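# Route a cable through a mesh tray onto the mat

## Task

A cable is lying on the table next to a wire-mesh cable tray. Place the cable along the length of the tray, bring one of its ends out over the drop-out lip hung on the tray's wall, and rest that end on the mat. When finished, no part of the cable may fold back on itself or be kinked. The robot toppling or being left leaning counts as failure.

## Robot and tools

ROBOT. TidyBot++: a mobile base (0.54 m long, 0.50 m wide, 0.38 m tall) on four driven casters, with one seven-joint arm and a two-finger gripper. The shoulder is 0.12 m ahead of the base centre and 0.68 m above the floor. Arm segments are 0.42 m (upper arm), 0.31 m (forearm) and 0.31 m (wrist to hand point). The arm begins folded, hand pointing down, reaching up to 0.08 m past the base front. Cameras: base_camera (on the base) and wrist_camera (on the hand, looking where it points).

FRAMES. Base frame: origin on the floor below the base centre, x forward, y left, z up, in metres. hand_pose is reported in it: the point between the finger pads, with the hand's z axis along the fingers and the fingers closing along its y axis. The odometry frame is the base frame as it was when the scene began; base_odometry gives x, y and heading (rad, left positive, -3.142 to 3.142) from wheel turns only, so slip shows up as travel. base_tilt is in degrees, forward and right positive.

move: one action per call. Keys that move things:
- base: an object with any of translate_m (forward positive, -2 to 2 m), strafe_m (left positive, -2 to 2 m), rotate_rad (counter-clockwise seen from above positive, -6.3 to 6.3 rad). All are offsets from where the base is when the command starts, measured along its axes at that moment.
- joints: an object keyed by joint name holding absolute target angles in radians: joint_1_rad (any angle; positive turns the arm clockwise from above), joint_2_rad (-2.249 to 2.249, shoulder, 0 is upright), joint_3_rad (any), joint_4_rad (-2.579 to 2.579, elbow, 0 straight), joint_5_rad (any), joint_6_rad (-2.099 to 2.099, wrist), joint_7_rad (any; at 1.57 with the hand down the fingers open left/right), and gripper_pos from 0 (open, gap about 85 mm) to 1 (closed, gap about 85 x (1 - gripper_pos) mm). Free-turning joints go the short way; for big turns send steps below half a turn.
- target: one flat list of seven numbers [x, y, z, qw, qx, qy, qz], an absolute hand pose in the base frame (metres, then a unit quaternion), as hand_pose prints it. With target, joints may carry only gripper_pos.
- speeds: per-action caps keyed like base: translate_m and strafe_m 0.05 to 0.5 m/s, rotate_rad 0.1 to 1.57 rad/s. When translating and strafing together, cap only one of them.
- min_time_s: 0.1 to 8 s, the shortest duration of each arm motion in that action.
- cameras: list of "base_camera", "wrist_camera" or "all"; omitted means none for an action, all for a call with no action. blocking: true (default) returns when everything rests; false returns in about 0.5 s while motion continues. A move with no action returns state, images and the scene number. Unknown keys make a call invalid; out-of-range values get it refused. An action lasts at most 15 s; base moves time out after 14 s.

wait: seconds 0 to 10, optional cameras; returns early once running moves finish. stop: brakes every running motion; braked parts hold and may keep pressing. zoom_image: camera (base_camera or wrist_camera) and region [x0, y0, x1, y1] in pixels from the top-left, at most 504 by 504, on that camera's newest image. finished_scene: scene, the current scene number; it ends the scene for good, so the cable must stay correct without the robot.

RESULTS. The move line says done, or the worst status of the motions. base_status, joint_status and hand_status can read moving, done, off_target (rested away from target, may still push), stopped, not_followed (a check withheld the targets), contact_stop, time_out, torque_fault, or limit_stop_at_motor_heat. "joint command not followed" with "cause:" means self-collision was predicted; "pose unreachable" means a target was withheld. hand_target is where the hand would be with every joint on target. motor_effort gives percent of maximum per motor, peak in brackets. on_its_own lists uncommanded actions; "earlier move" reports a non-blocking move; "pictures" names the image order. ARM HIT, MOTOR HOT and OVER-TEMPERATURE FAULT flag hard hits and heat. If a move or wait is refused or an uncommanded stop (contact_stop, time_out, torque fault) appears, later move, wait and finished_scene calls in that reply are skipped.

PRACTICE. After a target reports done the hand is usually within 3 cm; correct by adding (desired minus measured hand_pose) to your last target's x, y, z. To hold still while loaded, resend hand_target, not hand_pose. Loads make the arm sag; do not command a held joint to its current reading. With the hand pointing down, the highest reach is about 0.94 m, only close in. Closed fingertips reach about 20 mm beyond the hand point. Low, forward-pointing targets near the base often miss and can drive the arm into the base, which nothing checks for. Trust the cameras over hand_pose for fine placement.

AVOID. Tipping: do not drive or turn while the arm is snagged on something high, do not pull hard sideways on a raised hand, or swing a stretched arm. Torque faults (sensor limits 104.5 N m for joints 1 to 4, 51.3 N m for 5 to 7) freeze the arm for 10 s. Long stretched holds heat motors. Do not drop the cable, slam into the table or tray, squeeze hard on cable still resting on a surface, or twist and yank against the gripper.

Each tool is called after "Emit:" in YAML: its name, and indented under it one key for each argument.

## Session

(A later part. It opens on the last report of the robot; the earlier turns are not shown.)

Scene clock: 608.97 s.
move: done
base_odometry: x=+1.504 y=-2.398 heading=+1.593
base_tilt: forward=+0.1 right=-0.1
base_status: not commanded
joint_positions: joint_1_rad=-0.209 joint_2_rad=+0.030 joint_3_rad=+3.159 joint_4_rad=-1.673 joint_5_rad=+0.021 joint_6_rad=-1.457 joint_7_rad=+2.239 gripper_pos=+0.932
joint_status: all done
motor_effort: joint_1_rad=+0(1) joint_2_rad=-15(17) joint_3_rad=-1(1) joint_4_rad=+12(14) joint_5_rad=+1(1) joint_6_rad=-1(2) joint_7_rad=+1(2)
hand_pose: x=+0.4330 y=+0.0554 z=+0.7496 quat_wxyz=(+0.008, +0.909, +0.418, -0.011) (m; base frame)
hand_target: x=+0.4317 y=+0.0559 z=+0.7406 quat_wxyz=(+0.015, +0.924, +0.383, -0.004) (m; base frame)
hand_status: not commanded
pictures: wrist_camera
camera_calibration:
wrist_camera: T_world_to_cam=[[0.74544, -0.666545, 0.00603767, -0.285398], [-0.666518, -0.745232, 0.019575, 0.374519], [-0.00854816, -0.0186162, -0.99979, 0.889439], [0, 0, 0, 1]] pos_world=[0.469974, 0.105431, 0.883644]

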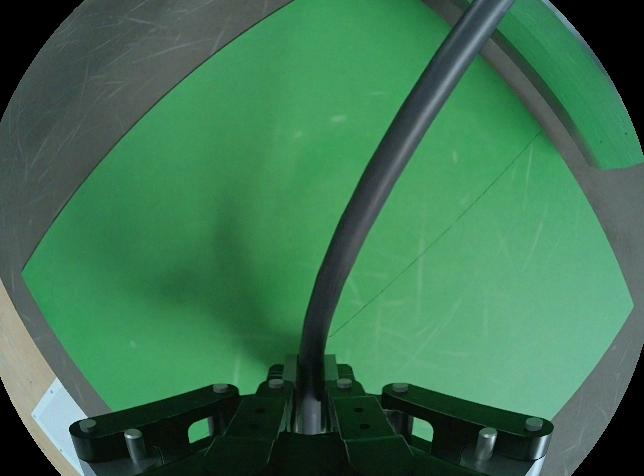

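Emit:
move:
  joints: {"gripper_pos":0.75}

Emit:
move:
  joints: {"gripper_pos":0.4}

Emit:
move:
  joints: {"joint_2_rad":-0.1,"joint_4_rad":-1.1,"joint_6_rad":-1.9}
  min_time_s: 2.5
  cameras: ["wrist_camera"]

Emit:
move:
  joints: {"joint_1_rad":-0.3,"joint_2_rad":-0.35,"joint_4_rad":-1.1,"joint_6_rad":-1.7,"joint_7_rad":0.8}
  cameras: ["wrist_camera"]

Emit:
move:
  joints: {"joint_1_rad":-0.6,"joint_2_rad":-0.5,"joint_4_rad":-1.1,"joint_6_rad":-1.5,"joint_7_rad":1.57}
  cameras: ["wrist_camera"]

Scene clock: 619.37 s.
move: done
base_odometry: x=+1.504 y=-2.398 heading=+1.593
base_tilt: forward=+0.2 right=-0.1
base_status: not commanded
joint_positions: joint_1_rad=-0.209 joint_2_rad=+0.030 joint_3_rad=+3.159 joint_4_rad=-1.690 joint_5_rad=+0.021 joint_6_rad=-1.456 joint_7_rad=+2.239 gripper_pos=+0.750
joint_status: all done
motor_effort: joint_1_rad=+0(0) joint_2_rad=-17(17) joint_3_rad=-1(1) joint_4_rad=+14(15) joint_5_rad=+0(1) joint_6_rad=+0(1) joint_7_rad=+0(2)
hand_pose: x=+0.4274 y=+0.0543 z=+0.7446 quat_wxyz=(+0.006, +0.908, +0.418, -0.019) (m; base frame)
hand_target: x=+0.4317 y=+0.0559 z=+0.7406 quat_wxyz=(+0.015, +0.924, +0.383, -0.004) (m; base frame)
hand_status: not commanded
pictures: none

Scene clock: 620.10 s.
move: done
base_odometry: x=+1.504 y=-2.398 heading=+1.593
base_tilt: forward=+0.2 right=-0.1
base_status: not commanded
joint_positions: joint_1_rad=-0.209 joint_2_rad=+0.030 joint_3_rad=+3.159 joint_4_rad=-1.690 joint_5_rad=+0.021 joint_6_rad=-1.456 joint_7_rad=+2.239 gripper_pos=+0.400
joint_status: all done
motor_effort: joint_1_rad=+1(1) joint_2_rad=-16(17) joint_3_rad=+0(1) joint_4_rad=+14(15) joint_5_rad=+0(1) joint_6_rad=+0(1) joint_7_rad=-1(2)
hand_pose: x=+0.4274 y=+0.0543 z=+0.7446 quat_wxyz=(+0.006, +0.908, +0.418, -0.019) (m; base frame)
hand_target: x=+0.4317 y=+0.0559 z=+0.7406 quat_wxyz=(+0.015, +0.924, +0.383, -0.004) (m; base frame)
hand_status: not commanded
pictures: none

Scene clock: 622.93 s.
move: done
base_odometry: x=+1.504 y=-2.398 heading=+1.593
base_tilt: forward=+0.1 right=-0.1
base_status: not commanded
joint_positions: joint_1_rad=-0.209 joint_2_rad=-0.087 joint_3_rad=+3.159 joint_4_rad=-1.124 joint_5_rad=+0.021 joint_6_rad=-1.846 joint_7_rad=+2.239 gripper_pos=+0.400
joint_status: all done
motor_effort: joint_1_rad=+0(1) joint_2_rad=-13(18) joint_3_rad=-1(1) joint_4_rad=+14(16) joint_5_rad=+0(1) joint_6_rad=+2(3) joint_7_rad=+1(2)
hand_pose: x=+0.4283 y=+0.0543 z=+0.9600 quat_wxyz=(+0.039, +0.903, +0.409, +0.123) (m; base frame)
hand_target: x=+0.4117 y=+0.0517 z=+0.9682 quat_wxyz=(+0.035, +0.920, +0.372, +0.116) (m; base frame)
hand_status: not commanded
pictures: wrist_camera
camera_calibration:
wrist_camera: T_world_to_cam=[[0.716237, -0.677443, 0.167557, -0.425824], [-0.647687, -0.734693, -0.201812, 0.570266], [0.259819, 0.0360207, -0.964985, 0.948428], [0, 0, 0, 1]] pos_world=[0.427926, 0.0963357, 1.10165]

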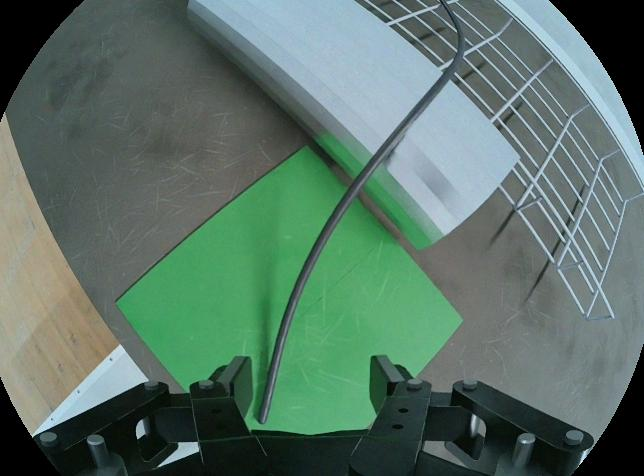

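Scene clock: 624.97 s.
move: done
base_odometry: x=+1.504 y=-2.398 heading=+1.593
base_tilt: forward=+0.2 right=-0.1
base_status: not commanded
joint_positions: joint_1_rad=-0.288 joint_2_rad=-0.344 joint_3_rad=+3.159 joint_4_rad=-1.122 joint_5_rad=+0.021 joint_6_rad=-1.762 joint_7_rad=+0.892 gripper_pos=+0.400
joint_status: all done
motor_effort: joint_1_rad=+0(1) joint_2_rad=-2(15) joint_3_rad=+0(1) joint_4_rad=+14(15) joint_5_rad=+0(1) joint_6_rad=+5(5) joint_7_rad=+1(2)
hand_pose: x=+0.3666 y=+0.0614 z=+1.0452 quat_wxyz=(-0.130, +0.934, -0.199, +0.266) (m; base frame)
hand_target: x=+0.3799 y=+0.0650 z=+1.0674 quat_wxyz=(-0.161, +0.911, -0.235, +0.298) (m; base frame)
hand_status: not commanded
pictures: wrist_camera
camera_calibration:
wrist_camera: T_world_to_cam=[[-0.318527, -0.877911, -0.35751, 0.549394], [-0.768223, 0.460029, -0.445204, 0.777888], [0.555314, 0.132838, -0.820963, 0.781556], [0, 0, 0, 1]] pos_world=[0.338579, 0.0206475, 1.18436]

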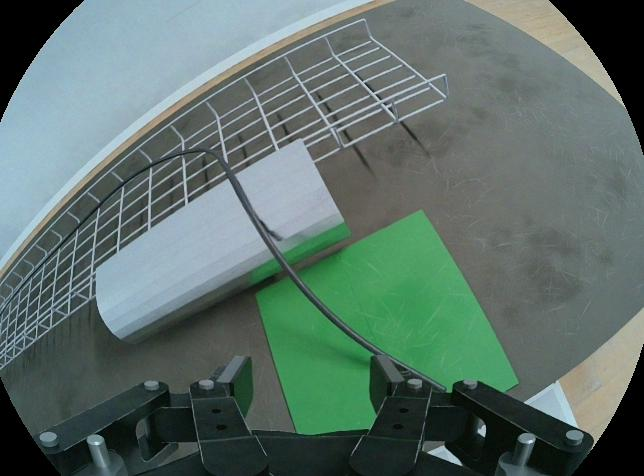

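Scene clock: 626.77 s.
move: done
base_odometry: x=+1.504 y=-2.398 heading=+1.593
base_tilt: forward=+0.2 right=-0.1
base_status: not commanded
joint_positions: joint_1_rad=-0.589 joint_2_rad=-0.493 joint_3_rad=+3.159 joint_4_rad=-1.122 joint_5_rad=+0.021 joint_6_rad=-1.568 joint_7_rad=+1.478 gripper_pos=+0.400
joint_status: all done
motor_effort: joint_1_rad=+0(1) joint_2_rad=+2(5) joint_3_rad=+0(1) joint_4_rad=+12(14) joint_5_rad=-1(1) joint_6_rad=+7(7) joint_7_rad=+0(1)
hand_pose: x=+0.3241 y=+0.1218 z=+1.1244 quat_wxyz=(-0.143, +0.866, +0.206, +0.432) (m; base frame)
hand_target: x=+0.3298 y=+0.1247 z=+1.1534 quat_wxyz=(-0.134, +0.833, +0.241, +0.479) (m; base frame)
hand_status: not commanded
pictures: wrist_camera
camera_calibration:
wrist_camera: T_world_to_cam=[[0.468815, -0.878977, -0.0872428, 0.0581622], [-0.546467, -0.211024, -0.810458, 1.1733], [0.693964, 0.427631, -0.579263, 0.509686], [0, 0, 0, 1]] pos_world=[0.260197, 0.0807601, 1.25123]

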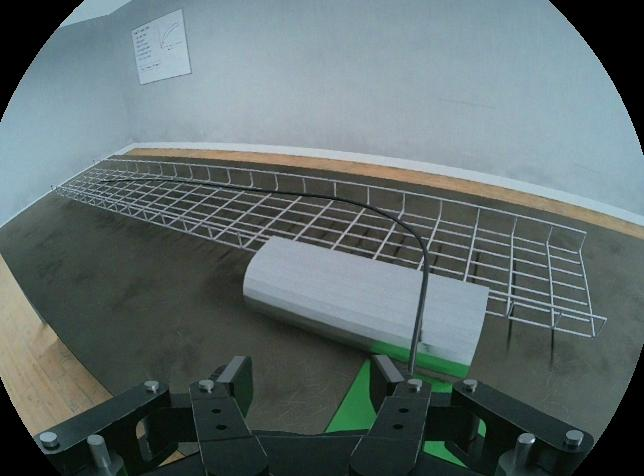

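Emit:
zoom_image:
  camera: "wrist_camera"
  region: [60, 140, 440, 300]

Emit:
move:
  joints: {"joint_1_rad":-0.3,"joint_2_rad":-0.35,"joint_4_rad":-1.1,"joint_6_rad":-1.7,"joint_7_rad":-0.2}
  cameras: ["wrist_camera"]

Scaled by 1.326.

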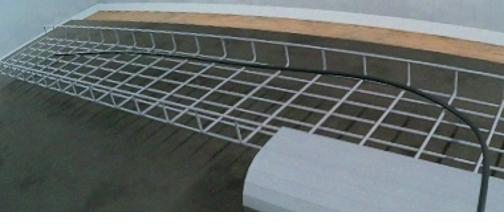

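Scene clock: 632.93 s.
move: done
base_odometry: x=+1.504 y=-2.398 heading=+1.593
base_tilt: forward=+0.2 right=-0.1
base_status: not commanded
joint_positions: joint_1_rad=-0.310 joint_2_rad=-0.361 joint_3_rad=+3.159 joint_4_rad=-1.122 joint_5_rad=+0.021 joint_6_rad=-1.645 joint_7_rad=-0.109 gripper_pos=+0.400
joint_status: all done
motor_effort: joint_1_rad=+0(1) joint_2_rad=-3(4) joint_3_rad=-1(1) joint_4_rad=+13(14) joint_5_rad=+0(1) joint_6_rad=+6(7) joint_7_rad=+0(2)
hand_pose: x=+0.3865 y=+0.0727 z=+1.0726 quat_wxyz=(-0.296, +0.714, -0.601, +0.204) (m; base frame)
hand_target: x=+0.3799 y=+0.0650 z=+1.0674 quat_wxyz=(-0.285, +0.687, -0.643, +0.184) (m; base frame)
hand_status: not commanded
pictures: wrist_camera
camera_calibration:
wrist_camera: T_world_to_cam=[[-0.740357, -0.0828277, -0.667092, 1.01262], [-0.175005, 0.981909, 0.072309, -0.0221486], [0.649034, 0.170279, -0.741458, 0.667299], [0, 0, 0, 1]] pos_world=[0.312727, -0.00800561, 1.17189]

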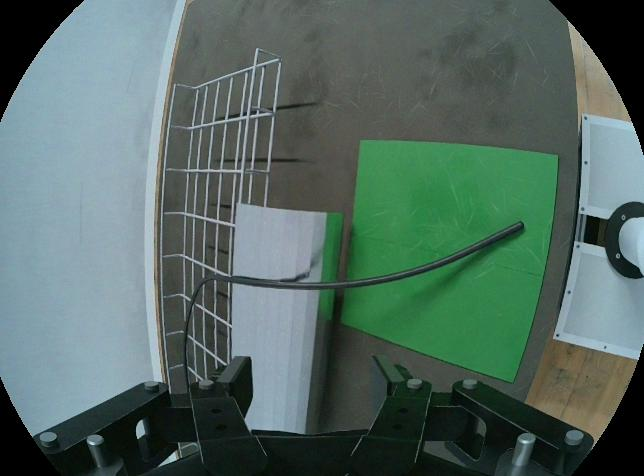

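Emit:
zoom_image:
  camera: "wrist_camera"
  region: [330, 190, 570, 330]

Emit:
zoom_image:
  camera: "wrist_camera"
  region: [150, 220, 350, 400]

Scaled by 2.100.

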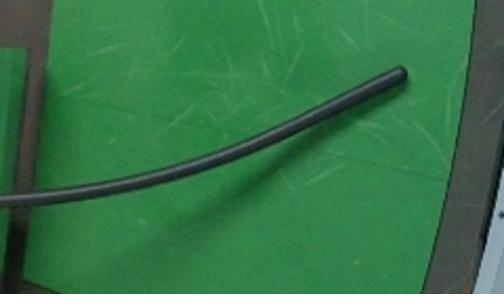

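Scaled by 2.520.

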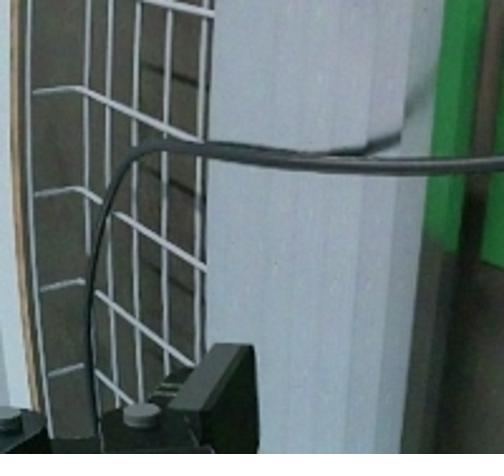

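Emit:
finished_scene:
  scene: 2

The scene is finished: the task was done.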